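## Task

Take the yellow sponge off the desk and put it on the counter. The task fails if any carton on the desk lands on the floor, or if the robot falls over or is left tilted.

## Robot and tools

ROBOT. The robot has a four-wheel base, 0.76 m long and 0.64 m wide, in which every wheel both steers and drives. On it sits a body that folds in a Z shape (ankle, knee, waist pitch, plus waist roll and waist yaw). Above that are two 7-joint arms, each ending in a parallel-jaw gripper, and a head. There are three cameras: head_camera, left_wrist_camera and right_wrist_camera. Loose objects may get nudged now and then by something outside the robot.

FRAMES. All positions are in metres in the base frame. Its origin is on the floor below the base's centre, with x forward, y to the left and z up. Odometry uses the base frame as it was when the scene began. A hand point is where the closed pads meet. The fingers point along the hand's z axis and close along its y axis.

move. Each call runs one action. Allowed combinations:
- "base" and/or "joints", optionally with "speeds" or "min_time_s";
- "target" alone or with "min_time_s";
- "where" alone.
A call with no action just reports state and images.

base: an object holding exactly one key, and it is an offset from where the base is now:
- translate_m: metres, forward positive, -4.5 to 4.5;
- strafe_m: metres, left positive, -4.5 to 4.5;
- rotate_rad: radians, counter-clockwise positive, -3.2 to 3.2.
The wheels first swing to the new direction, taking about 0.5 to 1.1 s. The base does not stop on collision; it keeps pushing.

joints: absolute targets in radians, keyed by joint name (for example body_knee_rad, left_arm_joint4_rad, right_gripper_rad, head_pitch_rad).
- Grippers: 0 is open (0.090 m between pads), -0.91 is shut, and -0.45 gives about 0.050 m.
- Body postures as ankle, knee, waist pitch: stand -0.8636, 1.434, -0.6306; tall -0.2, 0.4, -0.2; low -1, 2.3, -1.3; bow -0.9, 1.3, 0.2; lean -0.8636, 1.434, -0.194; stoop -0.4, 0.7, 0.2.
- Left-arm rest: 1.759, -1.166, -1.575, -1.764, -0.427, 0, 0. Left-arm fold: 2.445, -1.518, -1.534, -2.102, -0.31, 0.586, 0.209. For the right arm, flip the sign of joints 1, 3, 5 and 7.
- |joint6| + |joint7| must stay at or below 1.87.

speeds: optional top speeds, valid for this action only.
- Base: 0.04 to 1.4 m/s for translate and strafe; 0.1 to 1.78 rad/s for rotate.
- Body joints: 0.1 to 1.21 rad/s.
- Head: 0.3 to 2.5 rad/s.
- Grippers: 0.1 to 8.5 rad/s.
min_time_s (0.1 to 8) sets a minimum duration for arm and head motions.

target: an absolute hand pose in the base frame.
- side: "left" or "right".
- x, y, z: metres, -3 to 3.
- pitch_deg: -30 to 95; 90 means fingers straight down, 0 means level.
- heading_deg: 0 is forward, counter-clockwise positive.
- roll_deg (optional): 0 or 180 picks which way up the jaw sits; leave it out to keep the jaw line level.
- arc (optional): true allows a checked curved path.
The body stays still during a target move. Each move is checked before it runs and comes back "reached", "short" or "refused" with a reason. On "short (part of ...)", repeat the same call.

where: 1 to 12 pixel points [[u, v], ...] in the newest full head_camera picture. u counts from the left edge, v from the top. Each point is answered with an approximate base-frame position from depth, or "no place". After the head or base moves, use a fresh picture. Depth has no reading closer than 0.32 m and sees through clear objects.

cameras: a list of camera names, or ["all"]. The images may lag the state slightly.

Other tools:
- wait(seconds 0 to 10) lets the robot idle and returns the state.
- zoom_image(camera, region [x0, y0, x1, y1], at most 504×504) enlarges part of the latest image from that camera.
- read_manual returns licence texts only.
- finished_scene(scene) ends the current scene for good, so first make sure the object is resting on the counter. A call with no action shows the scene number. After ending the first scene, make no further calls in that reply.

RESULT LINES.
- "move": "done", or the worst status word of the action.
- Status words: off_target, contact_stop, time_out, not_followed, unfinished, limit_stop_at_motor_heat.
- left_hand / right_hand: position, pitch, heading, roll, fingers_toward and jaws_along. When a hand points nearly straight down, trust the vectors.
- arms_held = 1 means collision detection has frozen both arms. Any action that commands an arm is then refused. Free them by removing the load: open the hand, lower the object until it rests, or move the base or body.
- base_odometry, turned_by_wheels, turned_by_imu and base_tilt report the base.
- A gripper that stops wider than commanded is holding something.
- A hand that rests short of its goal is probably pressing on something.
- One refused call cancels the later move, wait and finished_scene calls in that same reply.

CAUTIONS.
- Arm speed tops out at 0.5 rad/s.
- Hold roughly 0.6 kg or more with the fingers pointing down, not with a level hand.
- Fold any arm you are not using before driving near furniture. Fold and unfold only where nothing is nearby.
- Do not drive while bent past bow, in stoop with both arms out, or with a heavy load at full stretch.
- From stand, never set ankle or knee alone to 0; the robot can tip over.
- Keep the arms from striking or pressing on each other.
- Avoid overloading joints (torque fault) and holding a stretched or straining arm for a long time (motor heat).
- Release objects gently near the counter surface. Do not knock cartons off the desk, and do not hit furniture hard.

Each tool is called after ">>>" as name(argument=value, ...) on one line, values as JSON.

## Session

>>> move()

Scene clock: 0.00 s.
Joint torques (N m): no reading
base_odometry: x=+0.000 y=+0.000 heading=+0.000
turned_by_wheels: +0.000
turned_by_imu: +0.000
base_tilt: forward=+0.1 right=+0.9
base_status: not commanded
joint_positions: body_ankle_rad=-0.864 body_knee_rad=+1.434 body_waist_pitch_rad=-0.631 body_waist_roll_rad=+0.000 body_waist_yaw_rad=+0.000 left_arm_joint1_rad=+1.734 left_arm_joint2_rad=-1.174 left_arm_joint3_rad=-1.599 left_arm_joint4_rad=-1.806 left_arm_joint5_rad=-0.446 left_arm_joint6_rad=-0.010 left_arm_joint7_rad=+0.004 left_gripper_rad=+0.000 right_arm_joint1_rad=-1.811 right_arm_joint2_rad=-1.158 right_arm_joint3_rad=+1.559 right_arm_joint4_rad=-1.730 right_arm_joint5_rad=+0.411 right_arm_joint6_rad=+0.071 right_arm_joint7_rad=-0.006 right_gripper_rad=+0.000 head_yaw_rad=+0.000 head_roll_rad=+0.000 head_pitch_rad=+0.000
joint_status: not commanded
arms_held: 0
arms_held_load: -
chest: x=+0.0060 y=+0.0000 z=+1.1944 quat_wxyz=(+1.000, +0.000, -0.030, +0.000) (m; base frame)
head_camera_pose: x=+0.0707 y=+0.0277 z=+1.5641 quat_wxyz=(+0.405, -0.582, +0.563, -0.423) (m; base frame)
left_hand: x=+0.6068 y=+0.3236 z=+0.9922 quat_wxyz=(+0.040, +0.658, -0.005, +0.752) pitch_deg=-7.7 heading_deg=-3.4 roll_deg=+177.4 fingers_toward=(+0.99, -0.06, +0.13) jaws_along=(-0.07, -1.00, +0.05) (m; base frame)
right_hand: x=+0.5868 y=-0.3217 z=+0.8712 quat_wxyz=(+0.025, -0.744, -0.023, -0.667) pitch_deg=+6.3 heading_deg=+4.0 roll_deg=+180.4 fingers_toward=(+0.99, +0.07, -0.11) jaws_along=(+0.07, -1.00, -0.01) (m; base frame)
pictures: head_camera, left_wrist_camera, right_wrist_camera

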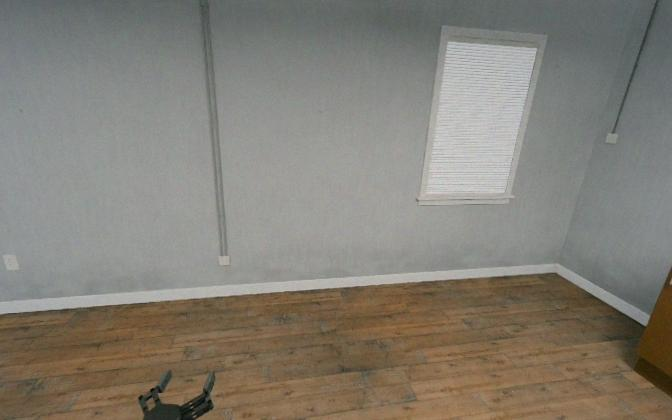

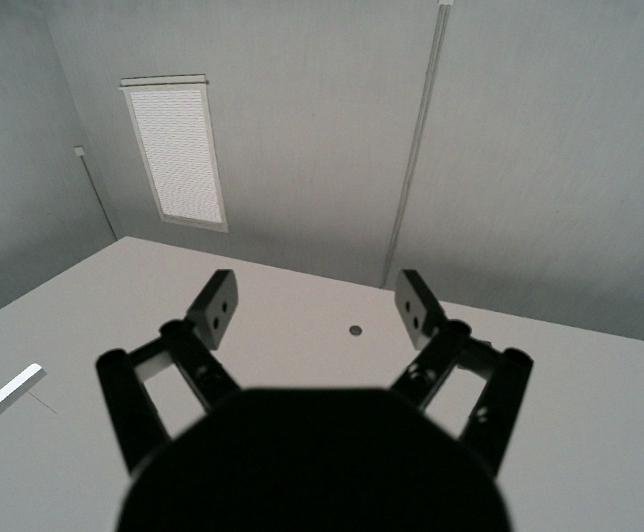

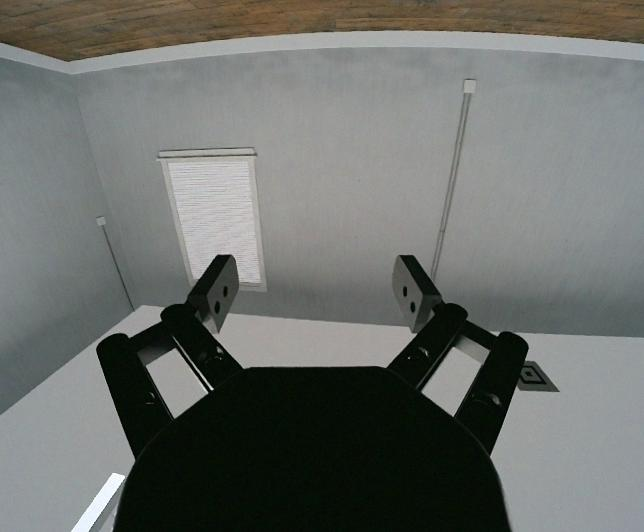

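>>> move(joints={"head_yaw_rad":-1.2}, cameras=["head_camera"])

>>> move(joints={"head_yaw_rad":1.2}, cameras=["head_camera"])

Scene clock: 3.37 s.
Joint torques (N m): left_arm=[-16.1 10.89 -5.71 -14.57 0.12 -2.55 0.03] | right_arm=[13.97 8.36 6.51 -13.84 -0.11 -2.39 -0.11]
move: done
base_odometry: x=+0.000 y=+0.000 heading=+0.000
turned_by_wheels: +0.000
turned_by_imu: +0.000
base_tilt: forward=+0.1 right=+0.8
base_status: not commanded
joint_positions: body_ankle_rad=-0.864 body_knee_rad=+1.434 body_waist_pitch_rad=-0.631 body_waist_roll_rad=+0.000 body_waist_yaw_rad=+0.000 left_arm_joint1_rad=+1.734 left_arm_joint2_rad=-1.174 left_arm_joint3_rad=-1.599 left_arm_joint4_rad=-1.806 left_arm_joint5_rad=-0.446 left_arm_joint6_rad=-0.010 left_arm_joint7_rad=+0.004 left_gripper_rad=+0.000 right_arm_joint1_rad=-1.811 right_arm_joint2_rad=-1.158 right_arm_joint3_rad=+1.559 right_arm_joint4_rad=-1.730 right_arm_joint5_rad=+0.411 right_arm_joint6_rad=+0.071 right_arm_joint7_rad=-0.006 right_gripper_rad=+0.000 head_yaw_rad=-1.200 head_roll_rad=+0.000 head_pitch_rad=+0.000
joint_status: all done
arms_held: 0
arms_held_load: -
chest: x=+0.0060 y=+0.0000 z=+1.1944 quat_wxyz=(+1.000, +0.000, -0.030, +0.000) (m; base frame)
head_camera_pose: x=+0.0329 y=-0.0830 z=+1.5618 quat_wxyz=(+0.116, -0.149, +0.808, -0.559) (m; base frame)
left_hand: x=+0.6068 y=+0.3236 z=+0.9922 quat_wxyz=(+0.040, +0.658, -0.005, +0.752) pitch_deg=-7.7 heading_deg=-3.4 roll_deg=+177.4 fingers_toward=(+0.99, -0.06, +0.13) jaws_along=(-0.07, -1.00, +0.05) (m; base frame)
right_hand: x=+0.5868 y=-0.3217 z=+0.8712 quat_wxyz=(+0.025, -0.744, -0.023, -0.667) pitch_deg=+6.3 heading_deg=+4.0 roll_deg=+180.4 fingers_toward=(+0.99, +0.07, -0.11) jaws_along=(+0.07, -1.00, -0.01) (m; base frame)
pictures: head_camera
camera_calibration:
head_camera: T_world_to_cam=[[-0.92851, -0.370756, -0.0202061, 0.0313159], [-0.111792, 0.331034, -0.936973, 1.49447], [0.354078, -0.867731, -0.348816, 0.461134], [0, 0, 0, 1]] pos_world=[0.0328698, -0.0829685, 1.56176]

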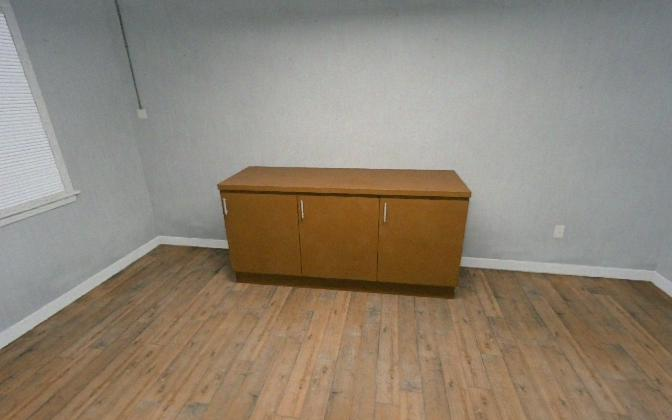

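Scene clock: 6.30 s.
Joint torques (N m): left_arm=[-16.04 10.73 -5.65 -14.6 0.06 -2.5 -0.03] | right_arm=[14.3 8.39 6.44 -13.91 -0.38 -2.41 -0.09]
move: done
base_odometry: x=+0.000 y=+0.000 heading=+0.000
turned_by_wheels: +0.000
turned_by_imu: +0.000
base_tilt: forward=+0.1 right=+0.9
base_status: not commanded
joint_positions: body_ankle_rad=-0.864 body_knee_rad=+1.434 body_waist_pitch_rad=-0.631 body_waist_roll_rad=+0.000 body_waist_yaw_rad=+0.000 left_arm_joint1_rad=+1.734 left_arm_joint2_rad=-1.174 left_arm_joint3_rad=-1.599 left_arm_joint4_rad=-1.806 left_arm_joint5_rad=-0.446 left_arm_joint6_rad=-0.010 left_arm_joint7_rad=+0.004 left_gripper_rad=+0.000 right_arm_joint1_rad=-1.811 right_arm_joint2_rad=-1.158 right_arm_joint3_rad=+1.559 right_arm_joint4_rad=-1.730 right_arm_joint5_rad=+0.411 right_arm_joint6_rad=+0.071 right_arm_joint7_rad=-0.006 right_gripper_rad=+0.000 head_yaw_rad=+1.200 head_roll_rad=+0.000 head_pitch_rad=+0.000
joint_status: all done
arms_held: 0
arms_held_load: -
chest: x=+0.0060 y=+0.0000 z=+1.1944 quat_wxyz=(+1.000, +0.000, -0.030, +0.000) (m; base frame)
head_camera_pose: x=-0.0186 y=+0.1030 z=+1.5587 quat_wxyz=(+0.553, -0.812, +0.122, -0.140) (m; base frame)
left_hand: x=+0.6068 y=+0.3236 z=+0.9922 quat_wxyz=(+0.040, +0.658, -0.005, +0.752) pitch_deg=-7.7 heading_deg=-3.4 roll_deg=+177.4 fingers_toward=(+0.99, -0.06, +0.13) jaws_along=(-0.07, -1.00, +0.05) (m; base frame)
right_hand: x=+0.5868 y=-0.3217 z=+0.8712 quat_wxyz=(+0.025, -0.744, -0.023, -0.667) pitch_deg=+6.3 heading_deg=+4.0 roll_deg=+180.4 fingers_toward=(+0.99, +0.07, -0.11) jaws_along=(+0.07, -1.00, -0.01) (m; base frame)
pictures: head_camera
camera_calibration:
head_camera: T_world_to_cam=[[0.930891, -0.353532, 0.0919658, -0.0895785], [-0.0436438, -0.357588, -0.932859, 1.49004], [0.362681, 0.864376, -0.348305, 0.460591], [0, 0, 0, 1]] pos_world=[-0.0186287, 0.103029, 1.55866]

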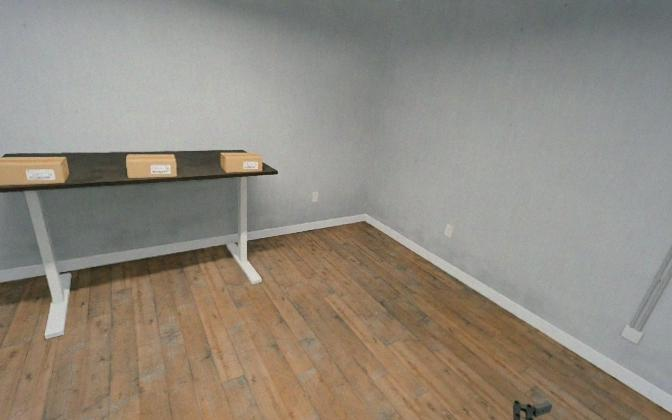

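>>> move(where=[[66,180],[174,177],[262,168],[150,155],[240,153],[270,172],[220,152],[40,158],[85,184],[200,165],[215,175]])

>>> zoom_image(camera="head_camera", region=[0, 120, 300, 220])

>>> move(joints={"head_yaw_rad":-1.4}, cameras=["head_camera"])

>>> move(where=[[300,198],[420,198],[470,192],[430,175],[300,175],[380,185]])

Scene clock: 7.97 s.
Joint torques (N m): left_arm=[-15.77 10.62 -5.62 -14.56 0.16 -2.56 0.06] | right_arm=[13.69 8.78 6.18 -13.81 0.15 -2.37 -0.1]
base_odometry: x=+0.000 y=+0.000 heading=+0.000
turned_by_wheels: +0.000
turned_by_imu: +0.000
base_tilt: forward=+0.2 right=+0.9
where, head_camera: pixel (66, 180): x -0.723, y +2.139, z +0.979; pixel (174, 177): x -0.213, y +2.195, z +0.976; pixel (262, 168): x +0.338, y +2.376, z +0.988; pixel (150, 155): x -0.344, y +2.310, z +1.083; pixel (240, 153): x +0.193, y +2.421, z +1.083; pixel (270, 172): x +0.386, y +2.322, z +0.973; pixel (220, 152): x +0.078, y +2.907, z +0.988; pixel (40, 158): x -0.844, y +2.223, z +1.077; pixel (85, 184): x -0.628, y +2.087, z +0.971; pixel (200, 165): x -0.071, y +2.474, z +0.983; pixel (215, 175): x +0.020, y +2.234, z +0.977. By the robot's depth camera.
base_status: not commanded
joint_positions: body_ankle_rad=-0.864 body_knee_rad=+1.434 body_waist_pitch_rad=-0.631 body_waist_roll_rad=+0.000 body_waist_yaw_rad=+0.000 left_arm_joint1_rad=+1.734 left_arm_joint2_rad=-1.174 left_arm_joint3_rad=-1.599 left_arm_joint4_rad=-1.806 left_arm_joint5_rad=-0.446 left_arm_joint6_rad=-0.010 left_arm_joint7_rad=+0.004 left_gripper_rad=+0.000 right_arm_joint1_rad=-1.811 right_arm_joint2_rad=-1.158 right_arm_joint3_rad=+1.559 right_arm_joint4_rad=-1.730 right_arm_joint5_rad=+0.411 right_arm_joint6_rad=+0.071 right_arm_joint7_rad=-0.006 right_gripper_rad=+0.000 head_yaw_rad=+1.200 head_roll_rad=+0.000 head_pitch_rad=+0.000
joint_status: all done
arms_held: 0
arms_held_load: -
chest: x=+0.0060 y=+0.0000 z=+1.1944 quat_wxyz=(+1.000, +0.000, -0.030, +0.000) (m; base frame)
head_camera_pose: x=-0.0186 y=+0.1030 z=+1.5587 quat_wxyz=(+0.553, -0.812, +0.122, -0.140) (m; base frame)
left_hand: x=+0.6068 y=+0.3236 z=+0.9922 quat_wxyz=(+0.040, +0.658, -0.005, +0.752) pitch_deg=-7.7 heading_deg=-3.4 roll_deg=+177.4 fingers_toward=(+0.99, -0.06, +0.13) jaws_along=(-0.07, -1.00, +0.05) (m; base frame)
right_hand: x=+0.5868 y=-0.3217 z=+0.8712 quat_wxyz=(+0.025, -0.744, -0.023, -0.667) pitch_deg=+6.3 heading_deg=+4.0 roll_deg=+180.4 fingers_toward=(+0.99, +0.07, -0.11) jaws_along=(+0.07, -1.00, -0.01) (m; base frame)
pictures: none

Scaled by 1.680.
This view is cut from an older image: the scene may have changed since it was taken.

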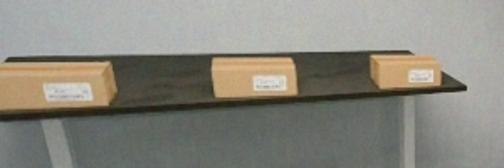

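Scene clock: 11.10 s.
Joint torques (N m): left_arm=[-16.25 10.96 -5.63 -14.53 0.05 -2.53 -0.01] | right_arm=[13.97 8.56 6.24 -13.99 -0.21 -2.33 -0.11]
move: done
base_odometry: x=+0.000 y=+0.000 heading=+0.000
turned_by_wheels: +0.000
turned_by_imu: +0.000
base_tilt: forward=+0.1 right=+0.9
base_status: not commanded
joint_positions: body_ankle_rad=-0.864 body_knee_rad=+1.434 body_waist_pitch_rad=-0.631 body_waist_roll_rad=+0.000 body_waist_yaw_rad=+0.000 left_arm_joint1_rad=+1.734 left_arm_joint2_rad=-1.174 left_arm_joint3_rad=-1.599 left_arm_joint4_rad=-1.806 left_arm_joint5_rad=-0.446 left_arm_joint6_rad=-0.010 left_arm_joint7_rad=+0.004 left_gripper_rad=+0.000 right_arm_joint1_rad=-1.811 right_arm_joint2_rad=-1.158 right_arm_joint3_rad=+1.559 right_arm_joint4_rad=-1.730 right_arm_joint5_rad=+0.411 right_arm_joint6_rad=+0.071 right_arm_joint7_rad=-0.006 right_gripper_rad=+0.000 head_yaw_rad=-1.400 head_roll_rad=+0.000 head_pitch_rad=+0.000
joint_status: all done
arms_held: 0
arms_held_load: -
chest: x=+0.0060 y=+0.0000 z=+1.1944 quat_wxyz=(+1.000, +0.000, -0.030, +0.000) (m; base frame)
head_camera_pose: x=+0.0152 y=-0.0936 z=+1.5607 quat_wxyz=(+0.061, -0.067, +0.822, -0.563) (m; base frame)
left_hand: x=+0.6068 y=+0.3236 z=+0.9922 quat_wxyz=(+0.040, +0.658, -0.005, +0.752) pitch_deg=-7.7 heading_deg=-3.4 roll_deg=+177.4 fingers_toward=(+0.99, -0.06, +0.13) jaws_along=(-0.07, -1.00, +0.05) (m; base frame)
right_hand: x=+0.5868 y=-0.3217 z=+0.8712 quat_wxyz=(+0.025, -0.744, -0.023, -0.667) pitch_deg=+6.3 heading_deg=+4.0 roll_deg=+180.4 fingers_toward=(+0.99, +0.07, -0.11) jaws_along=(+0.07, -1.00, -0.01) (m; base frame)
pictures: head_camera
camera_calibration:
head_camera: T_world_to_cam=[[-0.98358, -0.17894, -0.0234617, 0.0348432], [-0.0428366, 0.357767, -0.932828, 1.49008], [0.175314, -0.916506, -0.359557, 0.472664], [0, 0, 0, 1]] pos_world=[0.0152362, -0.0936666, 1.56076]

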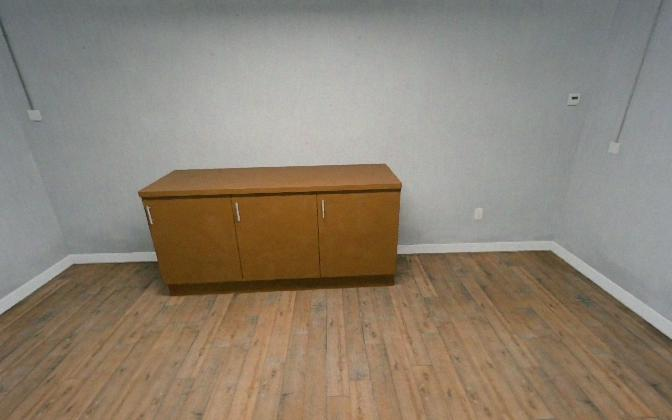

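Scene clock: 11.10 s.
Joint torques (N m): left_arm=[-16.25 10.96 -5.63 -14.53 0.05 -2.53 -0.01] | right_arm=[13.97 8.56 6.24 -13.99 -0.21 -2.33 -0.11]
base_odometry: x=+0.000 y=+0.000 heading=+0.000
turned_by_wheels: +0.000
turned_by_imu: +0.000
base_tilt: forward=+0.1 right=+0.9
where, head_camera: pixel (300, 198): x +0.654, y -2.130, z +0.836; pixel (420, 198): x -0.220, y -2.912, z +0.601; pixel (470, 192): x -0.651, y -2.976, z +0.652; pixel (430, 175): x -0.290, y -2.920, z +0.813; pixel (300, 175): x +0.713, y -2.355, z +0.939; pixel (380, 185): x +0.109, y -2.217, z +0.921. By the robot's depth camera.
base_status: not commanded
joint_positions: body_ankle_rad=-0.864 body_knee_rad=+1.434 body_waist_pitch_rad=-0.631 body_waist_roll_rad=+0.000 body_waist_yaw_rad=+0.000 left_arm_joint1_rad=+1.734 left_arm_joint2_rad=-1.174 left_arm_joint3_rad=-1.599 left_arm_joint4_rad=-1.806 left_arm_joint5_rad=-0.446 left_arm_joint6_rad=-0.010 left_arm_joint7_rad=+0.004 left_gripper_rad=+0.000 right_arm_joint1_rad=-1.811 right_arm_joint2_rad=-1.158 right_arm_joint3_rad=+1.559 right_arm_joint4_rad=-1.730 right_arm_joint5_rad=+0.411 right_arm_joint6_rad=+0.071 right_arm_joint7_rad=-0.006 right_gripper_rad=+0.000 head_yaw_rad=-1.400 head_roll_rad=+0.000 head_pitch_rad=+0.000
joint_status: all done
arms_held: 0
arms_held_load: -
chest: x=+0.0060 y=+0.0000 z=+1.1944 quat_wxyz=(+1.000, +0.000, -0.030, +0.000) (m; base frame)
head_camera_pose: x=+0.0152 y=-0.0936 z=+1.5607 quat_wxyz=(+0.061, -0.067, +0.822, -0.563) (m; base frame)
left_hand: x=+0.6068 y=+0.3236 z=+0.9922 quat_wxyz=(+0.040, +0.658, -0.005, +0.752) pitch_deg=-7.7 heading_deg=-3.4 roll_deg=+177.4 fingers_toward=(+0.99, -0.06, +0.13) jaws_along=(-0.07, -1.00, +0.05) (m; base frame)
right_hand: x=+0.5868 y=-0.3217 z=+0.8712 quat_wxyz=(+0.025, -0.744, -0.023, -0.667) pitch_deg=+6.3 heading_deg=+4.0 roll_deg=+180.4 fingers_toward=(+0.99, +0.07, -0.11) jaws_along=(+0.07, -1.00, -0.01) (m; base frame)
pictures: none

>>> move(base={"rotate_rad":1.8}, joints={"head_yaw_rad":0,"body_ankle_rad":-0.2,"body_knee_rad":0.4,"body_waist_pitch_rad":-0.2}, speeds={"body_knee_rad":0.8})

>>> move(base={"translate_m":1.1}, cameras=["head_camera"])

Scene clock: 16.90 s.
Joint torques (N m): left_arm=[-15.47 10.55 -5.45 -14.62 0.11 -2.51 0.09] | right_arm=[11.23 8.02 6.42 -13.74 -0.1 -2.48 -0.06]
move: done
base_odometry: x=+0.000 y=+0.000 heading=+1.800
turned_by_wheels: +1.800
turned_by_imu: +1.788
base_tilt: forward=+0.2 right=+0.9
base_status: done
joint_positions: body_ankle_rad=-0.200 body_knee_rad=+0.400 body_waist_pitch_rad=-0.200 body_waist_roll_rad=+0.000 body_waist_yaw_rad=+0.000 left_arm_joint1_rad=+1.735 left_arm_joint2_rad=-1.175 left_arm_joint3_rad=-1.600 left_arm_joint4_rad=-1.805 left_arm_joint5_rad=-0.446 left_arm_joint6_rad=-0.010 left_arm_joint7_rad=+0.004 left_gripper_rad=+0.000 right_arm_joint1_rad=-1.810 right_arm_joint2_rad=-1.157 right_arm_joint3_rad=+1.559 right_arm_joint4_rad=-1.731 right_arm_joint5_rad=+0.411 right_arm_joint6_rad=+0.071 right_arm_joint7_rad=-0.006 right_gripper_rad=+0.000 head_yaw_rad=+0.000 head_roll_rad=+0.000 head_pitch_rad=+0.000
joint_status: all done
arms_held: 0
arms_held_load: -
chest: x=+0.1061 y=+0.0000 z=+1.3667 quat_wxyz=(+1.000, +0.000, +0.000, +0.000) (m; base frame)
head_camera_pose: x=+0.1929 y=+0.0277 z=+1.7318 quat_wxyz=(+0.388, -0.595, +0.575, -0.405) (m; base frame)
left_hand: x=+0.6934 y=+0.3241 z=+1.1282 quat_wxyz=(+0.040, +0.681, -0.003, +0.732) pitch_deg=-4.2 heading_deg=-3.4 roll_deg=+177.1 fingers_toward=(+1.00, -0.06, +0.07) jaws_along=(-0.06, -1.00, +0.05) (m; base frame)
right_hand: x=+0.6669 y=-0.3214 z=+1.0100 quat_wxyz=(+0.026, -0.764, -0.023, -0.645) pitch_deg=+9.6 heading_deg=+4.0 roll_deg=+180.6 fingers_toward=(+0.98, +0.07, -0.17) jaws_along=(+0.07, -1.00, -0.01) (m; base frame)
pictures: none

Scene clock: 21.77 s.
Joint torques (N m): left_arm=[-14.35 10.57 -5.63 -14.7 0.1 -2.54 0.1] | right_arm=[11.91 8.18 6.18 -13.68 -0.13 -2.31 -0.03]
move: done
base_odometry: x=-0.253 y=+1.070 heading=+1.802
turned_by_wheels: +0.002
turned_by_imu: +0.000
base_tilt: forward=+0.2 right=+0.9
base_status: done
joint_positions: body_ankle_rad=-0.200 body_knee_rad=+0.400 body_waist_pitch_rad=-0.200 body_waist_roll_rad=+0.000 body_waist_yaw_rad=+0.000 left_arm_joint1_rad=+1.733 left_arm_joint2_rad=-1.175 left_arm_joint3_rad=-1.599 left_arm_joint4_rad=-1.806 left_arm_joint5_rad=-0.446 left_arm_joint6_rad=-0.010 left_arm_joint7_rad=+0.004 left_gripper_rad=+0.000 right_arm_joint1_rad=-1.810 right_arm_joint2_rad=-1.157 right_arm_joint3_rad=+1.559 right_arm_joint4_rad=-1.730 right_arm_joint5_rad=+0.411 right_arm_joint6_rad=+0.071 right_arm_joint7_rad=-0.006 right_gripper_rad=+0.000 head_yaw_rad=+0.000 head_roll_rad=+0.000 head_pitch_rad=+0.000
joint_status: not commanded
arms_held: 0
arms_held_load: -
chest: x=+0.1062 y=+0.0000 z=+1.3667 quat_wxyz=(+1.000, +0.000, +0.000, +0.000) (m; base frame)
head_camera_pose: x=+0.1931 y=+0.0277 z=+1.7318 quat_wxyz=(+0.388, -0.595, +0.575, -0.405) (m; base frame)
left_hand: x=+0.6939 y=+0.3237 z=+1.1292 quat_wxyz=(+0.040, +0.680, -0.003, +0.732) pitch_deg=-4.3 heading_deg=-3.4 roll_deg=+177.1 fingers_toward=(+1.00, -0.06, +0.08) jaws_along=(-0.06, -1.00, +0.05) (m; base frame)
right_hand: x=+0.6669 y=-0.3218 z=+1.0099 quat_wxyz=(+0.026, -0.764, -0.023, -0.645) pitch_deg=+9.6 heading_deg=+4.0 roll_deg=+180.6 fingers_toward=(+0.98, +0.07, -0.17) jaws_along=(+0.07, -1.00, -0.01) (m; base frame)
pictures: head_camera
camera_calibration:
head_camera: T_world_to_cam=[[0.00943618, -0.999316, 0.0357456, -0.0360978], [-0.369789, -0.0367003, -0.928391, 1.68015], [0.929068, -0.00445786, -0.369883, 0.461305], [0, 0, 0, 1]] pos_world=[0.193059, 0.0276455, 1.73176]

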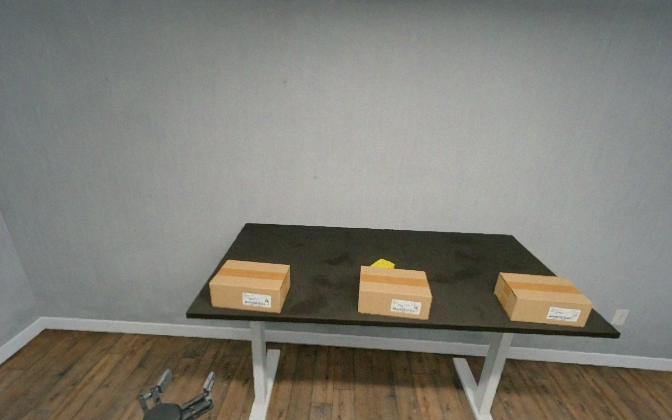

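>>> move(where=[[382,264],[390,264],[360,318],[430,322],[397,272],[362,268],[428,271],[430,318],[450,322],[340,317],[375,265]])

>>> zoom_image(camera="head_camera", region=[320, 240, 460, 340])

Scene clock: 22.63 s.
Joint torques (N m): left_arm=[-14.47 10.48 -5.67 -14.64 0.09 -2.52 0.05] | right_arm=[11.8 7.9 6.3 -13.78 0.14 -2.38 -0.04]
base_odometry: x=-0.253 y=+1.070 heading=+1.802
turned_by_wheels: +0.000
turned_by_imu: +0.000
base_tilt: forward=+0.3 right=+0.8
where, head_camera: pixel (382, 264): x +1.382, y -0.185, z +1.017; pixel (390, 264): x +1.389, y -0.220, z +1.014; pixel (360, 318): x +1.097, y -0.077, z +0.968; pixel (430, 322): x +1.096, y -0.322, z +0.962; pixel (397, 272): x +1.242, y -0.220, z +1.069; pixel (362, 268): x +1.266, y -0.089, z +1.065; pixel (428, 271): x +1.420, y -0.398, z +0.967; pixel (430, 318): x +1.117, y -0.327, z +0.962; pixel (450, 322): x +1.095, y -0.391, z +0.967; pixel (340, 317): x +1.103, y -0.007, z +0.965; pixel (375, 265): x +1.373, y -0.154, z +1.016. By the robot's depth camera.
base_status: done
joint_positions: body_ankle_rad=-0.200 body_knee_rad=+0.400 body_waist_pitch_rad=-0.200 body_waist_roll_rad=+0.000 body_waist_yaw_rad=+0.000 left_arm_joint1_rad=+1.733 left_arm_joint2_rad=-1.175 left_arm_joint3_rad=-1.599 left_arm_joint4_rad=-1.806 left_arm_joint5_rad=-0.446 left_arm_joint6_rad=-0.010 left_arm_joint7_rad=+0.004 left_gripper_rad=+0.000 right_arm_joint1_rad=-1.810 right_arm_joint2_rad=-1.157 right_arm_joint3_rad=+1.559 right_arm_joint4_rad=-1.730 right_arm_joint5_rad=+0.411 right_arm_joint6_rad=+0.071 right_arm_joint7_rad=-0.006 right_gripper_rad=+0.000 head_yaw_rad=+0.000 head_roll_rad=+0.000 head_pitch_rad=+0.000
joint_status: not commanded
arms_held: 0
arms_held_load: -
chest: x=+0.1062 y=+0.0000 z=+1.3667 quat_wxyz=(+1.000, +0.000, +0.000, +0.000) (m; base frame)
head_camera_pose: x=+0.1931 y=+0.0277 z=+1.7318 quat_wxyz=(+0.388, -0.595, +0.575, -0.405) (m; base frame)
left_hand: x=+0.6939 y=+0.3237 z=+1.1292 quat_wxyz=(+0.040, +0.680, -0.003, +0.732) pitch_deg=-4.3 heading_deg=-3.4 roll_deg=+177.1 fingers_toward=(+1.00, -0.06, +0.08) jaws_along=(-0.06, -1.00, +0.05) (m; base frame)
right_hand: x=+0.6669 y=-0.3218 z=+1.0099 quat_wxyz=(+0.026, -0.764, -0.023, -0.645) pitch_deg=+9.6 heading_deg=+4.0 roll_deg=+180.6 fingers_toward=(+0.98, +0.07, -0.17) jaws_along=(+0.07, -1.00, -0.01) (m; base frame)
pictures: none

Scaled by 3.600.
This view is cut from an older image: the scene may have changed since it was taken.

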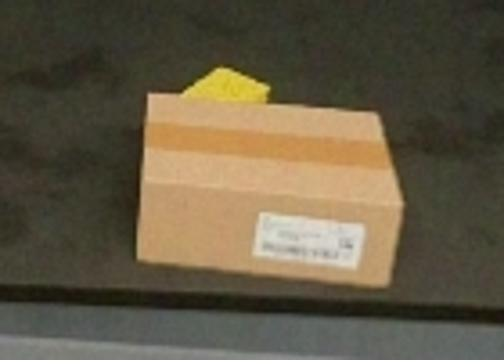

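>>> move(joints={"body_ankle_rad":-0.4,"body_knee_rad":0.7,"body_waist_pitch_rad":0.2,"left_arm_joint1_rad":2.445,"left_arm_joint2_rad":-1.518,"left_arm_joint3_rad":-1.534,"left_arm_joint4_rad":-2.102,"left_arm_joint5_rad":-0.31,"left_arm_joint6_rad":0.586,"left_arm_joint7_rad":0.209})

>>> move(target={"side":"right","x":0.78,"y":-0.2,"z":1.25,"pitch_deg":90,"heading_deg":0,"arc":true}, cameras=["head_camera"])

Scene clock: 28.93 s.
Joint torques (N m): left_arm=[16.12 -1.14 0.63 -9.02 0.32 -0.13 0.37] | right_arm=[-2.23 5.73 4.7 -11.03 0.09 -1.91 0.03]
move: done
base_odometry: x=-0.253 y=+1.070 heading=+1.802
turned_by_wheels: +0.000
turned_by_imu: -0.001
base_tilt: forward=+0.2 right=+0.9
base_status: not commanded
joint_positions: body_ankle_rad=-0.400 body_knee_rad=+0.700 body_waist_pitch_rad=+0.200 body_waist_roll_rad=+0.000 body_waist_yaw_rad=+0.000 left_arm_joint1_rad=+2.443 left_arm_joint2_rad=-1.515 left_arm_joint3_rad=-1.535 left_arm_joint4_rad=-2.101 left_arm_joint5_rad=-0.311 left_arm_joint6_rad=+0.585 left_arm_joint7_rad=+0.208 left_gripper_rad=+0.000 right_arm_joint1_rad=-1.810 right_arm_joint2_rad=-1.157 right_arm_joint3_rad=+1.559 right_arm_joint4_rad=-1.730 right_arm_joint5_rad=+0.411 right_arm_joint6_rad=+0.071 right_arm_joint7_rad=-0.006 right_gripper_rad=+0.000 head_yaw_rad=+0.000 head_roll_rad=+0.000 head_pitch_rad=+0.000
joint_status: all done
arms_held: 0
arms_held_load: -
chest: x=+0.2935 y=+0.0000 z=+1.2801 quat_wxyz=(+0.969, +0.000, +0.247, +0.000) (m; base frame)
head_camera_pose: x=+0.5447 y=+0.0277 z=+1.5589 quat_wxyz=(+0.234, -0.677, +0.653, -0.246) (m; base frame)
left_hand: x=+0.2448 y=+0.2408 z=+0.6617 quat_wxyz=(+0.006, +0.993, +0.099, +0.056) pitch_deg=+83.5 heading_deg=+0.0 roll_deg=+168.6 fingers_toward=(+0.11, +0.00, -0.99) jaws_along=(+0.20, -0.98, +0.02) (m; base frame)
right_hand: x=+0.6146 y=-0.3219 z=+0.6982 quat_wxyz=(+0.031, -0.899, -0.016, -0.436) pitch_deg=+38.2 heading_deg=+5.0 roll_deg=+183.0 fingers_toward=(+0.78, +0.07, -0.62) jaws_along=(+0.05, -1.00, -0.04) (m; base frame)
pictures: none

Scene clock: 29.23 s.
Joint torques (N m): left_arm=[16.21 -1.08 0.68 -9.05 0.36 -0.09 0.35] | right_arm=[-1.4 6.44 4.51 -11.23 0.05 -1.82 0.03]
move: refused
base_odometry: x=-0.253 y=+1.070 heading=+1.802
turned_by_wheels: +0.000
turned_by_imu: +0.000
base_tilt: forward=+0.3 right=+0.8
base_status: not commanded
joint_positions: body_ankle_rad=-0.400 body_knee_rad=+0.700 body_waist_pitch_rad=+0.200 body_waist_roll_rad=+0.000 body_waist_yaw_rad=+0.000 left_arm_joint1_rad=+2.443 left_arm_joint2_rad=-1.515 left_arm_joint3_rad=-1.535 left_arm_joint4_rad=-2.101 left_arm_joint5_rad=-0.311 left_arm_joint6_rad=+0.585 left_arm_joint7_rad=+0.208 left_gripper_rad=+0.000 right_arm_joint1_rad=-1.810 right_arm_joint2_rad=-1.157 right_arm_joint3_rad=+1.559 right_arm_joint4_rad=-1.730 right_arm_joint5_rad=+0.411 right_arm_joint6_rad=+0.071 right_arm_joint7_rad=-0.006 right_gripper_rad=+0.000 head_yaw_rad=+0.000 head_roll_rad=+0.000 head_pitch_rad=+0.000
joint_status: not commanded
arms_held: 0
arms_held_load: -
chest: x=+0.2935 y=+0.0000 z=+1.2801 quat_wxyz=(+0.969, +0.000, +0.247, +0.000) (m; base frame)
head_camera_pose: x=+0.5447 y=+0.0277 z=+1.5589 quat_wxyz=(+0.234, -0.677, +0.653, -0.246) (m; base frame)
left_hand: x=+0.2448 y=+0.2408 z=+0.6617 quat_wxyz=(+0.006, +0.993, +0.099, +0.056) pitch_deg=+83.5 heading_deg=+0.0 roll_deg=+168.6 fingers_toward=(+0.11, +0.00, -0.99) jaws_along=(+0.20, -0.98, +0.02) (m; base frame)
right_hand: x=+0.6146 y=-0.3219 z=+0.6982 quat_wxyz=(+0.031, -0.899, -0.016, -0.436) pitch_deg=+38.2 heading_deg=+5.0 roll_deg=+183.0 fingers_toward=(+0.78, +0.07, -0.62) jaws_along=(+0.05, -1.00, -0.04) (m; base frame)
right_hand_status: refused: no posture of the arm gets there (right_arm_joint5_rad would come within 0.1 rad of its limit): the closest leaves the hand 425 mm and 135.9 deg from the pose. Nothing moved. A plan exists at "pitch_deg" 60 (an arc).
pictures: head_camera
camera_calibration:
head_camera: T_world_to_cam=[[0.0252729, -0.999319, 0.0268682, -0.0280255], [-0.769455, -0.0366038, -0.637652, 1.4142], [0.638201, -0.00455858, -0.769856, 0.852607], [0, 0, 0, 1]] pos_world=[0.54474, 0.0276455, 1.55891]

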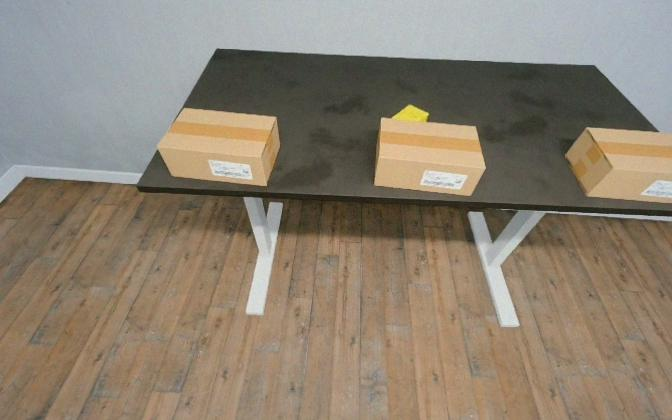

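>>> move(target={"side":"right","x":0.78,"y":-0.2,"z":1.17,"pitch_deg":62,"heading_deg":0,"roll_deg":0,"arc":true}, cameras=["head_camera","right_wrist_camera"])

>>> zoom_image(camera="head_camera", region=[360, 70, 500, 210])

>>> move(where=[[412,107],[428,115],[400,115],[420,119],[410,115],[380,120],[475,125]])

Scene clock: 36.37 s.
Joint torques (N m): left_arm=[15.89 -0.66 0.59 -8.93 0.28 -0.04 0.31] | right_arm=[22.87 5.43 10.35 9.62 -1.25 0.31 0.33]
move: done
base_odometry: x=-0.253 y=+1.070 heading=+1.802
turned_by_wheels: +0.000
turned_by_imu: -0.001
base_tilt: forward=+0.2 right=+0.8
base_status: not commanded
joint_positions: body_ankle_rad=-0.400 body_knee_rad=+0.700 body_waist_pitch_rad=+0.200 body_waist_roll_rad=+0.000 body_waist_yaw_rad=+0.000 left_arm_joint1_rad=+2.444 left_arm_joint2_rad=-1.516 left_arm_joint3_rad=-1.535 left_arm_joint4_rad=-2.101 left_arm_joint5_rad=-0.311 left_arm_joint6_rad=+0.585 left_arm_joint7_rad=+0.208 left_gripper_rad=+0.000 right_arm_joint1_rad=-1.563 right_arm_joint2_rad=+0.886 right_arm_joint3_rad=+2.334 right_arm_joint4_rad=-1.893 right_arm_joint5_rad=+0.011 right_arm_joint6_rad=-0.548 right_arm_joint7_rad=+0.979 right_gripper_rad=+0.000 head_yaw_rad=+0.000 head_roll_rad=+0.000 head_pitch_rad=+0.000
joint_status: not commanded
arms_held: 0
arms_held_load: -
chest: x=+0.2935 y=+0.0000 z=+1.2801 quat_wxyz=(+0.969, +0.000, +0.247, +0.000) (m; base frame)
head_camera_pose: x=+0.5447 y=+0.0277 z=+1.5589 quat_wxyz=(+0.234, -0.677, +0.653, -0.246) (m; base frame)
left_hand: x=+0.2443 y=+0.2407 z=+0.6618 quat_wxyz=(+0.006, +0.993, +0.100, +0.056) pitch_deg=+83.6 heading_deg=+0.0 roll_deg=+168.6 fingers_toward=(+0.11, +0.00, -0.99) jaws_along=(+0.20, -0.98, +0.02) (m; base frame)
right_hand: x=+0.7795 y=-0.1999 z=+1.1684 quat_wxyz=(-0.240, -0.001, -0.971, -0.002) pitch_deg=+62.2 heading_deg=+0.3 roll_deg=+0.5 fingers_toward=(+0.47, +0.00, -0.88) jaws_along=(+0.00, +1.00, +0.00) (m; base frame)
right_hand_status: reached (straight line, turning the hand the other way up, to end with the hand's camera side up, planned for 5.0 s): 2 mm and 0.3 deg off.
pictures: head_camera, right_wrist_camera
camera_calibration:
head_camera: T_world_to_cam=[[0.0252729, -0.999319, 0.0268682, -0.0280255], [-0.769455, -0.0366038, -0.637652, 1.4142], [0.638201, -0.00455858, -0.769856, 0.852607], [0, 0, 0, 1]] pos_world=[0.54474, 0.0276455, 1.55891]
right_wrist_camera: T_world_to_cam=[[0.0113755, -0.999803, 0.0162745, -0.232642], [-0.998208, -0.0103981, 0.0589305, 0.713718], [-0.0587496, -0.0169157, -0.998129, 1.34688], [0, 0, 0, 1]] pos_world=[0.794214, -0.202392, 1.30609]

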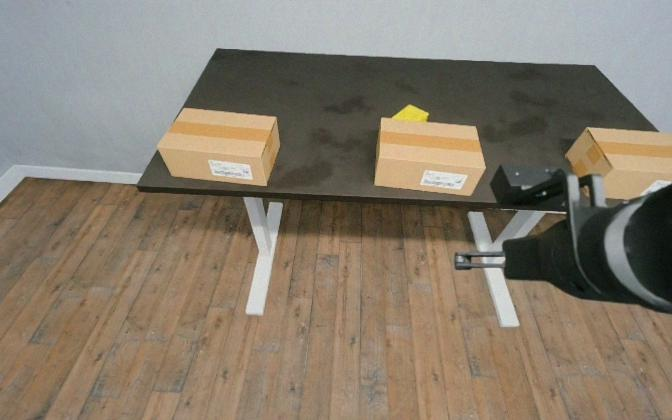

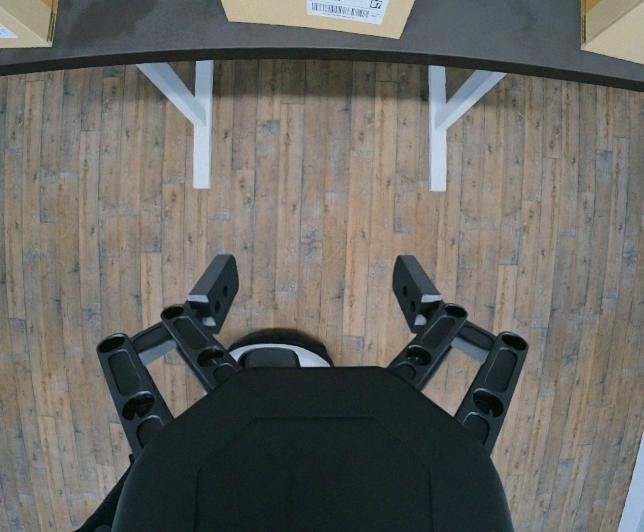

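Scaled by 3.600.

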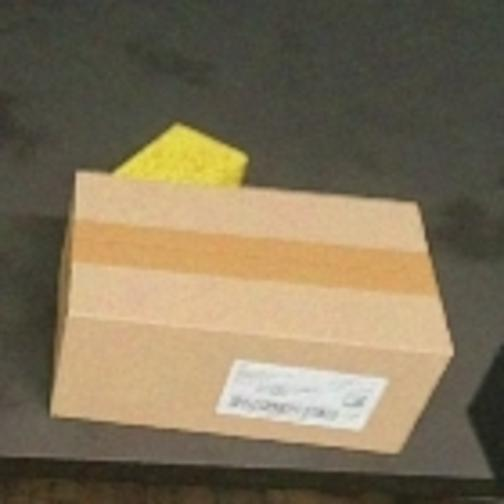

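Scene clock: 36.37 s.
Joint torques (N m): left_arm=[15.89 -0.66 0.59 -8.93 0.28 -0.04 0.31] | right_arm=[22.87 5.43 10.35 9.62 -1.25 0.31 0.33]
base_odometry: x=-0.253 y=+1.070 heading=+1.802
turned_by_wheels: +0.000
turned_by_imu: +0.000
base_tilt: forward=+0.2 right=+0.8
where, head_camera: pixel (412, 107): x +1.412, y -0.197, z +1.012; pixel (428, 115): x +1.445, y -0.263, z +0.965; pixel (400, 115): x +1.372, y -0.157, z +1.010; pixel (420, 119): x +1.356, y -0.214, z +1.009; pixel (410, 115): x +1.372, y -0.186, z +1.011; pixel (380, 120): x +1.275, y -0.085, z +1.057; pixel (475, 125): x +1.408, y -0.407, z +0.960. By the robot's depth camera.
base_status: not commanded
joint_positions: body_ankle_rad=-0.400 body_knee_rad=+0.700 body_waist_pitch_rad=+0.200 body_waist_roll_rad=+0.000 body_waist_yaw_rad=+0.000 left_arm_joint1_rad=+2.444 left_arm_joint2_rad=-1.516 left_arm_joint3_rad=-1.535 left_arm_joint4_rad=-2.101 left_arm_joint5_rad=-0.311 left_arm_joint6_rad=+0.585 left_arm_joint7_rad=+0.208 left_gripper_rad=+0.000 right_arm_joint1_rad=-1.563 right_arm_joint2_rad=+0.886 right_arm_joint3_rad=+2.334 right_arm_joint4_rad=-1.893 right_arm_joint5_rad=+0.011 right_arm_joint6_rad=-0.548 right_arm_joint7_rad=+0.979 right_gripper_rad=+0.000 head_yaw_rad=+0.000 head_roll_rad=+0.000 head_pitch_rad=+0.000
joint_status: not commanded
arms_held: 0
arms_held_load: -
chest: x=+0.2935 y=+0.0000 z=+1.2801 quat_wxyz=(+0.969, +0.000, +0.247, +0.000) (m; base frame)
head_camera_pose: x=+0.5447 y=+0.0277 z=+1.5589 quat_wxyz=(+0.234, -0.677, +0.653, -0.246) (m; base frame)
left_hand: x=+0.2443 y=+0.2407 z=+0.6618 quat_wxyz=(+0.006, +0.993, +0.100, +0.056) pitch_deg=+83.6 heading_deg=+0.0 roll_deg=+168.6 fingers_toward=(+0.11, +0.00, -0.99) jaws_along=(+0.20, -0.98, +0.02) (m; base frame)
right_hand: x=+0.7795 y=-0.1999 z=+1.1684 quat_wxyz=(-0.240, -0.001, -0.971, -0.002) pitch_deg=+62.2 heading_deg=+0.3 roll_deg=+0.5 fingers_toward=(+0.47, +0.00, -0.88) jaws_along=(+0.00, +1.00, +0.00) (m; base frame)
right_hand_status: reached (straight line, turning the hand the other way up, to end with the hand's camera side up, planned for 5.0 s): 2 mm and 0.3 deg off.
pictures: none

>>> move(base={"translate_m":0.57}, cameras=["head_camera","right_wrist_camera"])

>>> zoom_image(camera="right_wrist_camera", region=[150, 80, 500, 430])

Scene clock: 41.30 s.
Joint torques (N m): left_arm=[15.47 -0.43 0.47 -8.18 0.31 -0.18 0.28] | right_arm=[21.48 5.28 10.12 9.44 -1.02 0.29 0.14]
move: done
base_odometry: x=-0.386 y=+1.624 heading=+1.804
turned_by_wheels: +0.002
turned_by_imu: +0.000
base_tilt: forward=+0.2 right=+0.7
base_status: done
joint_positions: body_ankle_rad=-0.400 body_knee_rad=+0.700 body_waist_pitch_rad=+0.200 body_waist_roll_rad=+0.000 body_waist_yaw_rad=+0.000 left_arm_joint1_rad=+2.444 left_arm_joint2_rad=-1.516 left_arm_joint3_rad=-1.534 left_arm_joint4_rad=-2.102 left_arm_joint5_rad=-0.311 left_arm_joint6_rad=+0.585 left_arm_joint7_rad=+0.208 left_gripper_rad=+0.000 right_arm_joint1_rad=-1.561 right_arm_joint2_rad=+0.887 right_arm_joint3_rad=+2.334 right_arm_joint4_rad=-1.893 right_arm_joint5_rad=+0.010 right_arm_joint6_rad=-0.549 right_arm_joint7_rad=+0.980 right_gripper_rad=+0.000 head_yaw_rad=+0.000 head_roll_rad=+0.000 head_pitch_rad=+0.000
joint_status: not commanded
arms_held: 0
arms_held_load: -
chest: x=+0.2936 y=+0.0000 z=+1.2801 quat_wxyz=(+0.969, +0.000, +0.247, +0.000) (m; base frame)
head_camera_pose: x=+0.5448 y=+0.0277 z=+1.5588 quat_wxyz=(+0.234, -0.677, +0.653, -0.246) (m; base frame)
left_hand: x=+0.2442 y=+0.2405 z=+0.6620 quat_wxyz=(+0.006, +0.993, +0.100, +0.055) pitch_deg=+83.6 heading_deg=-0.1 roll_deg=+168.4 fingers_toward=(+0.11, +0.00, -0.99) jaws_along=(+0.20, -0.98, +0.02) (m; base frame)
right_hand: x=+0.7799 y=-0.1999 z=+1.1696 quat_wxyz=(-0.241, -0.001, -0.970, -0.001) pitch_deg=+62.1 heading_deg=+0.2 roll_deg=+0.3 fingers_toward=(+0.47, +0.00, -0.88) jaws_along=(+0.00, +1.00, +0.00) (m; base frame)
pictures: head_camera, right_wrist_camera
camera_calibration:
head_camera: T_world_to_cam=[[0.0252762, -0.999319, 0.0268642, -0.028021], [-0.769544, -0.0366032, -0.637543, 1.4141], [0.638093, -0.00455852, -0.769946, 0.852666], [0, 0, 0, 1]] pos_world=[0.544839, 0.0276455, 1.55881]
right_wrist_camera: T_world_to_cam=[[0.0116971, -0.99978, 0.0173825, -0.234156], [-0.998348, -0.010699, 0.0564439, 0.717038], [-0.0562456, -0.018014, -0.998254, 1.34605], [0, 0, 0, 1]] pos_world=[0.794302, -0.202186, 1.3073]

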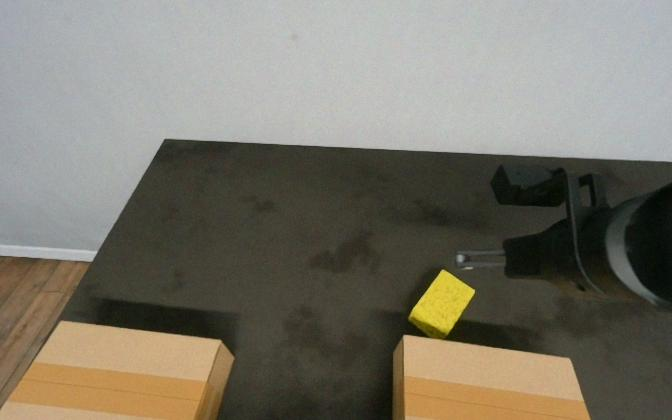

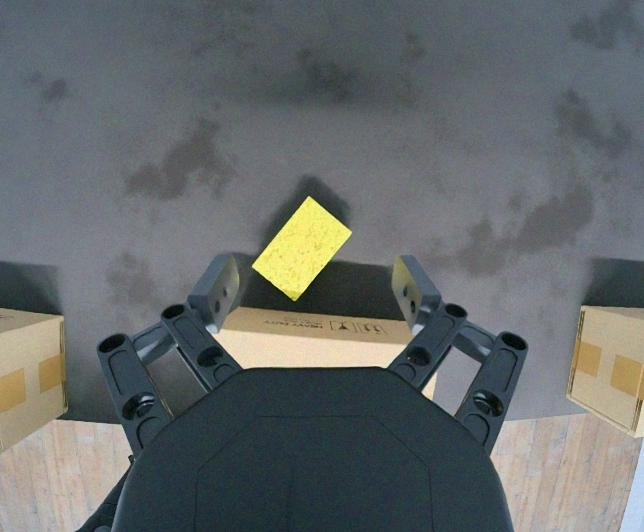

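Scaled by 1.440 from the camera's 644x532 image, which has a finer 1265x1045 frame.

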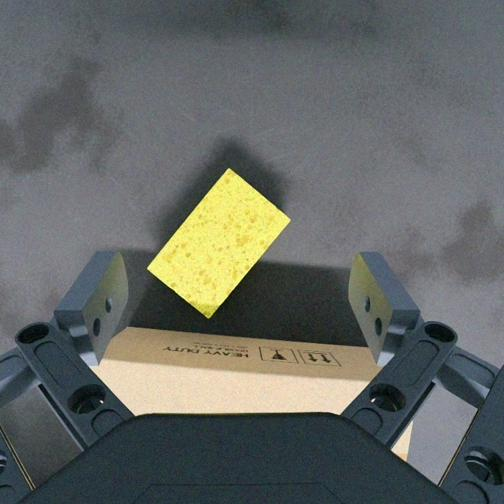

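>>> move(target={"side":"right","x":0.795,"y":-0.182,"z":1.1,"pitch_deg":80,"heading_deg":-40,"arc":true}, cameras=["right_wrist_camera"])

Scene clock: 45.47 s.
Joint torques (N m): left_arm=[15.76 -0.44 0.6 -8.23 0.42 -0.18 0.33] | right_arm=[29.25 0.63 8.35 10.12 0.04 0.31 0.29]
move: done
base_odometry: x=-0.386 y=+1.624 heading=+1.804
turned_by_wheels: +0.000
turned_by_imu: +0.000
base_tilt: forward=+0.2 right=+0.9
base_status: not commanded
joint_positions: body_ankle_rad=-0.400 body_knee_rad=+0.700 body_waist_pitch_rad=+0.200 body_waist_roll_rad=+0.000 body_waist_yaw_rad=+0.000 left_arm_joint1_rad=+2.444 left_arm_joint2_rad=-1.516 left_arm_joint3_rad=-1.534 left_arm_joint4_rad=-2.102 left_arm_joint5_rad=-0.311 left_arm_joint6_rad=+0.585 left_arm_joint7_rad=+0.208 left_gripper_rad=+0.000 right_arm_joint1_rad=-1.870 right_arm_joint2_rad=+1.251 right_arm_joint3_rad=+2.313 right_arm_joint4_rad=-1.390 right_arm_joint5_rad=+0.606 right_arm_joint6_rad=-0.179 right_arm_joint7_rad=+1.268 right_gripper_rad=+0.000 head_yaw_rad=+0.000 head_roll_rad=+0.000 head_pitch_rad=+0.000
joint_status: not commanded
arms_held: 0
arms_held_load: -
chest: x=+0.2936 y=+0.0000 z=+1.2801 quat_wxyz=(+0.969, +0.000, +0.247, +0.000) (m; base frame)
head_camera_pose: x=+0.5448 y=+0.0277 z=+1.5588 quat_wxyz=(+0.234, -0.677, +0.653, -0.246) (m; base frame)
left_hand: x=+0.2442 y=+0.2405 z=+0.6620 quat_wxyz=(+0.006, +0.993, +0.100, +0.055) pitch_deg=+83.6 heading_deg=-0.1 roll_deg=+168.4 fingers_toward=(+0.11, +0.00, -0.99) jaws_along=(+0.20, -0.98, +0.02) (m; base frame)
right_hand: x=+0.7956 y=-0.1822 z=+1.1008 quat_wxyz=(-0.083, -0.341, -0.936, +0.029) pitch_deg=+79.9 heading_deg=-39.1 roll_deg=+0.9 fingers_toward=(+0.14, -0.11, -0.98) jaws_along=(+0.64, +0.77, +0.00) (m; base frame)
right_hand_status: reached (straight line, to end with the hand's camera side forward, planned for 1.6 s): 1 mm and 0.2 deg off.
pictures: right_wrist_camera
camera_calibration:
right_wrist_camera: T_world_to_cam=[[-0.628311, -0.777864, 0.0123585, 0.339631], [-0.722825, 0.589581, 0.360443, 0.292254], [-0.287662, 0.217537, -0.9327, 1.4335], [0, 0, 0, 1]] pos_world=[0.837004, -0.219959, 1.22748]

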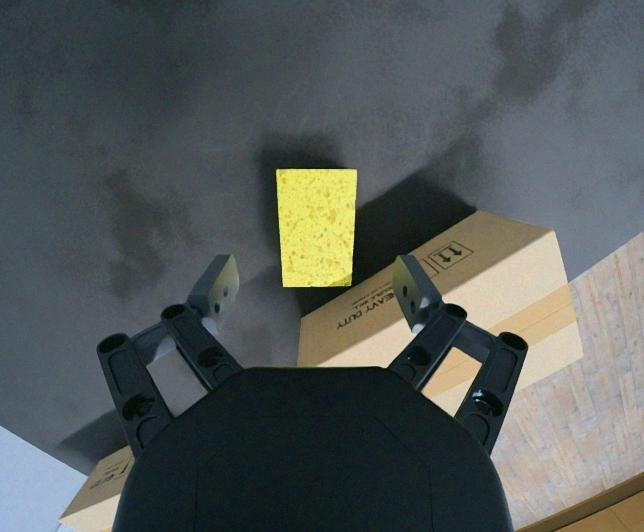

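>>> move(target={"side":"right","x":0.803,"y":-0.189,"z":0.987,"pitch_deg":80,"heading_deg":-40})

>>> move(joints={"right_gripper_rad":-0.6}, cameras=["right_wrist_camera"])

Scene clock: 47.70 s.
Joint torques (N m): left_arm=[15.52 -0.27 0.56 -8.17 0.38 -0.23 0.33] | right_arm=[32.19 0.9 8.41 8.64 -0.62 0.34 -0.5]
move: done
base_odometry: x=-0.386 y=+1.624 heading=+1.804
turned_by_wheels: +0.000
turned_by_imu: +0.000
base_tilt: forward=+0.3 right=+0.9
base_status: not commanded
joint_positions: body_ankle_rad=-0.400 body_knee_rad=+0.700 body_waist_pitch_rad=+0.200 body_waist_roll_rad=+0.000 body_waist_yaw_rad=+0.000 left_arm_joint1_rad=+2.444 left_arm_joint2_rad=-1.516 left_arm_joint3_rad=-1.534 left_arm_joint4_rad=-2.102 left_arm_joint5_rad=-0.311 left_arm_joint6_rad=+0.585 left_arm_joint7_rad=+0.208 left_gripper_rad=+0.000 right_arm_joint1_rad=-2.058 right_arm_joint2_rad=+1.264 right_arm_joint3_rad=+2.237 right_arm_joint4_rad=-1.431 right_arm_joint5_rad=+0.494 right_arm_joint6_rad=-0.098 right_arm_joint7_rad=+1.046 right_gripper_rad=+0.000 head_yaw_rad=+0.000 head_roll_rad=+0.000 head_pitch_rad=+0.000
joint_status: not commanded
arms_held: 0
arms_held_load: -
chest: x=+0.2936 y=+0.0000 z=+1.2801 quat_wxyz=(+0.969, +0.000, +0.247, +0.000) (m; base frame)
head_camera_pose: x=+0.5448 y=+0.0277 z=+1.5588 quat_wxyz=(+0.234, -0.677, +0.653, -0.246) (m; base frame)
left_hand: x=+0.2442 y=+0.2405 z=+0.6620 quat_wxyz=(+0.006, +0.993, +0.100, +0.055) pitch_deg=+83.6 heading_deg=-0.1 roll_deg=+168.4 fingers_toward=(+0.11, +0.00, -0.99) jaws_along=(+0.20, -0.98, +0.02) (m; base frame)
right_hand: x=+0.8023 y=-0.1896 z=+0.9870 quat_wxyz=(-0.081, -0.341, -0.936, +0.030) pitch_deg=+80.1 heading_deg=-40.3 roll_deg=-0.2 fingers_toward=(+0.13, -0.11, -0.99) jaws_along=(+0.64, +0.77, +0.00) (m; base frame)
right_hand_status: reached (straight line, to end with the hand's camera side forward, planned for 0.8 s): 1 mm and 0.1 deg off.
pictures: none

Scene clock: 48.70 s.
Joint torques (N m): left_arm=[15.62 -0.33 0.61 -8.31 0.34 -0.17 0.29] | right_arm=[31.35 0.88 8.06 8.3 -0.8 0.21 -0.33]
move: off_target
base_odometry: x=-0.386 y=+1.624 heading=+1.804
turned_by_wheels: +0.000
turned_by_imu: +0.000
base_tilt: forward=+0.2 right=+0.8
base_status: not commanded
joint_positions: body_ankle_rad=-0.400 body_knee_rad=+0.700 body_waist_pitch_rad=+0.200 body_waist_roll_rad=+0.000 body_waist_yaw_rad=+0.000 left_arm_joint1_rad=+2.444 left_arm_joint2_rad=-1.516 left_arm_joint3_rad=-1.534 left_arm_joint4_rad=-2.102 left_arm_joint5_rad=-0.311 left_arm_joint6_rad=+0.585 left_arm_joint7_rad=+0.208 left_gripper_rad=+0.000 right_arm_joint1_rad=-2.057 right_arm_joint2_rad=+1.264 right_arm_joint3_rad=+2.238 right_arm_joint4_rad=-1.431 right_arm_joint5_rad=+0.493 right_arm_joint6_rad=-0.098 right_arm_joint7_rad=+1.046 right_gripper_rad=-0.287 head_yaw_rad=+0.000 head_roll_rad=+0.000 head_pitch_rad=+0.000
joint_status: right_gripper_rad off_target (ended at -0.287, target -0.600)
arms_held: 0
arms_held_load: -
chest: x=+0.2936 y=+0.0000 z=+1.2801 quat_wxyz=(+0.969, +0.000, +0.247, +0.000) (m; base frame)
head_camera_pose: x=+0.5448 y=+0.0277 z=+1.5588 quat_wxyz=(+0.234, -0.677, +0.653, -0.246) (m; base frame)
left_hand: x=+0.2442 y=+0.2405 z=+0.6620 quat_wxyz=(+0.006, +0.993, +0.100, +0.055) pitch_deg=+83.6 heading_deg=-0.1 roll_deg=+168.4 fingers_toward=(+0.11, +0.00, -0.99) jaws_along=(+0.20, -0.98, +0.02) (m; base frame)
right_hand: x=+0.8030 y=-0.1893 z=+0.9878 quat_wxyz=(-0.082, -0.341, -0.936, +0.029) pitch_deg=+80.0 heading_deg=-39.7 roll_deg=+0.3 fingers_toward=(+0.13, -0.11, -0.98) jaws_along=(+0.64, +0.77, +0.00) (m; base frame)
pictures: right_wrist_camera
camera_calibration:
right_wrist_camera: T_world_to_cam=[[-0.62951, -0.776863, 0.014158, 0.339519], [-0.720977, 0.590823, 0.362104, 0.339575], [-0.28967, 0.21774, -0.93203, 1.33273], [0, 0, 0, 1]] pos_world=[0.84461, -0.22706, 1.11438]

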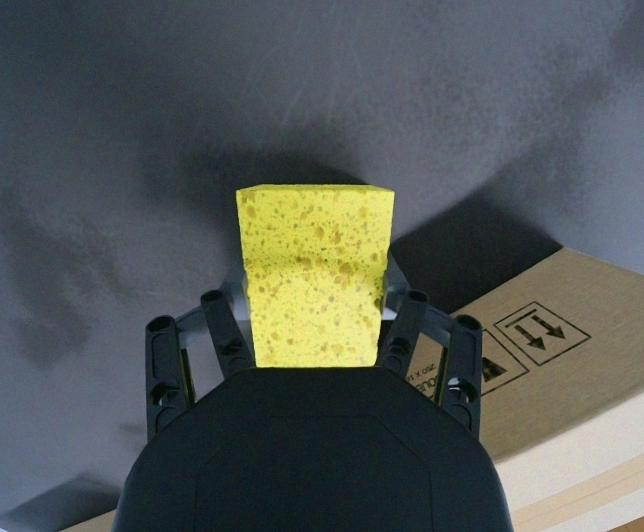

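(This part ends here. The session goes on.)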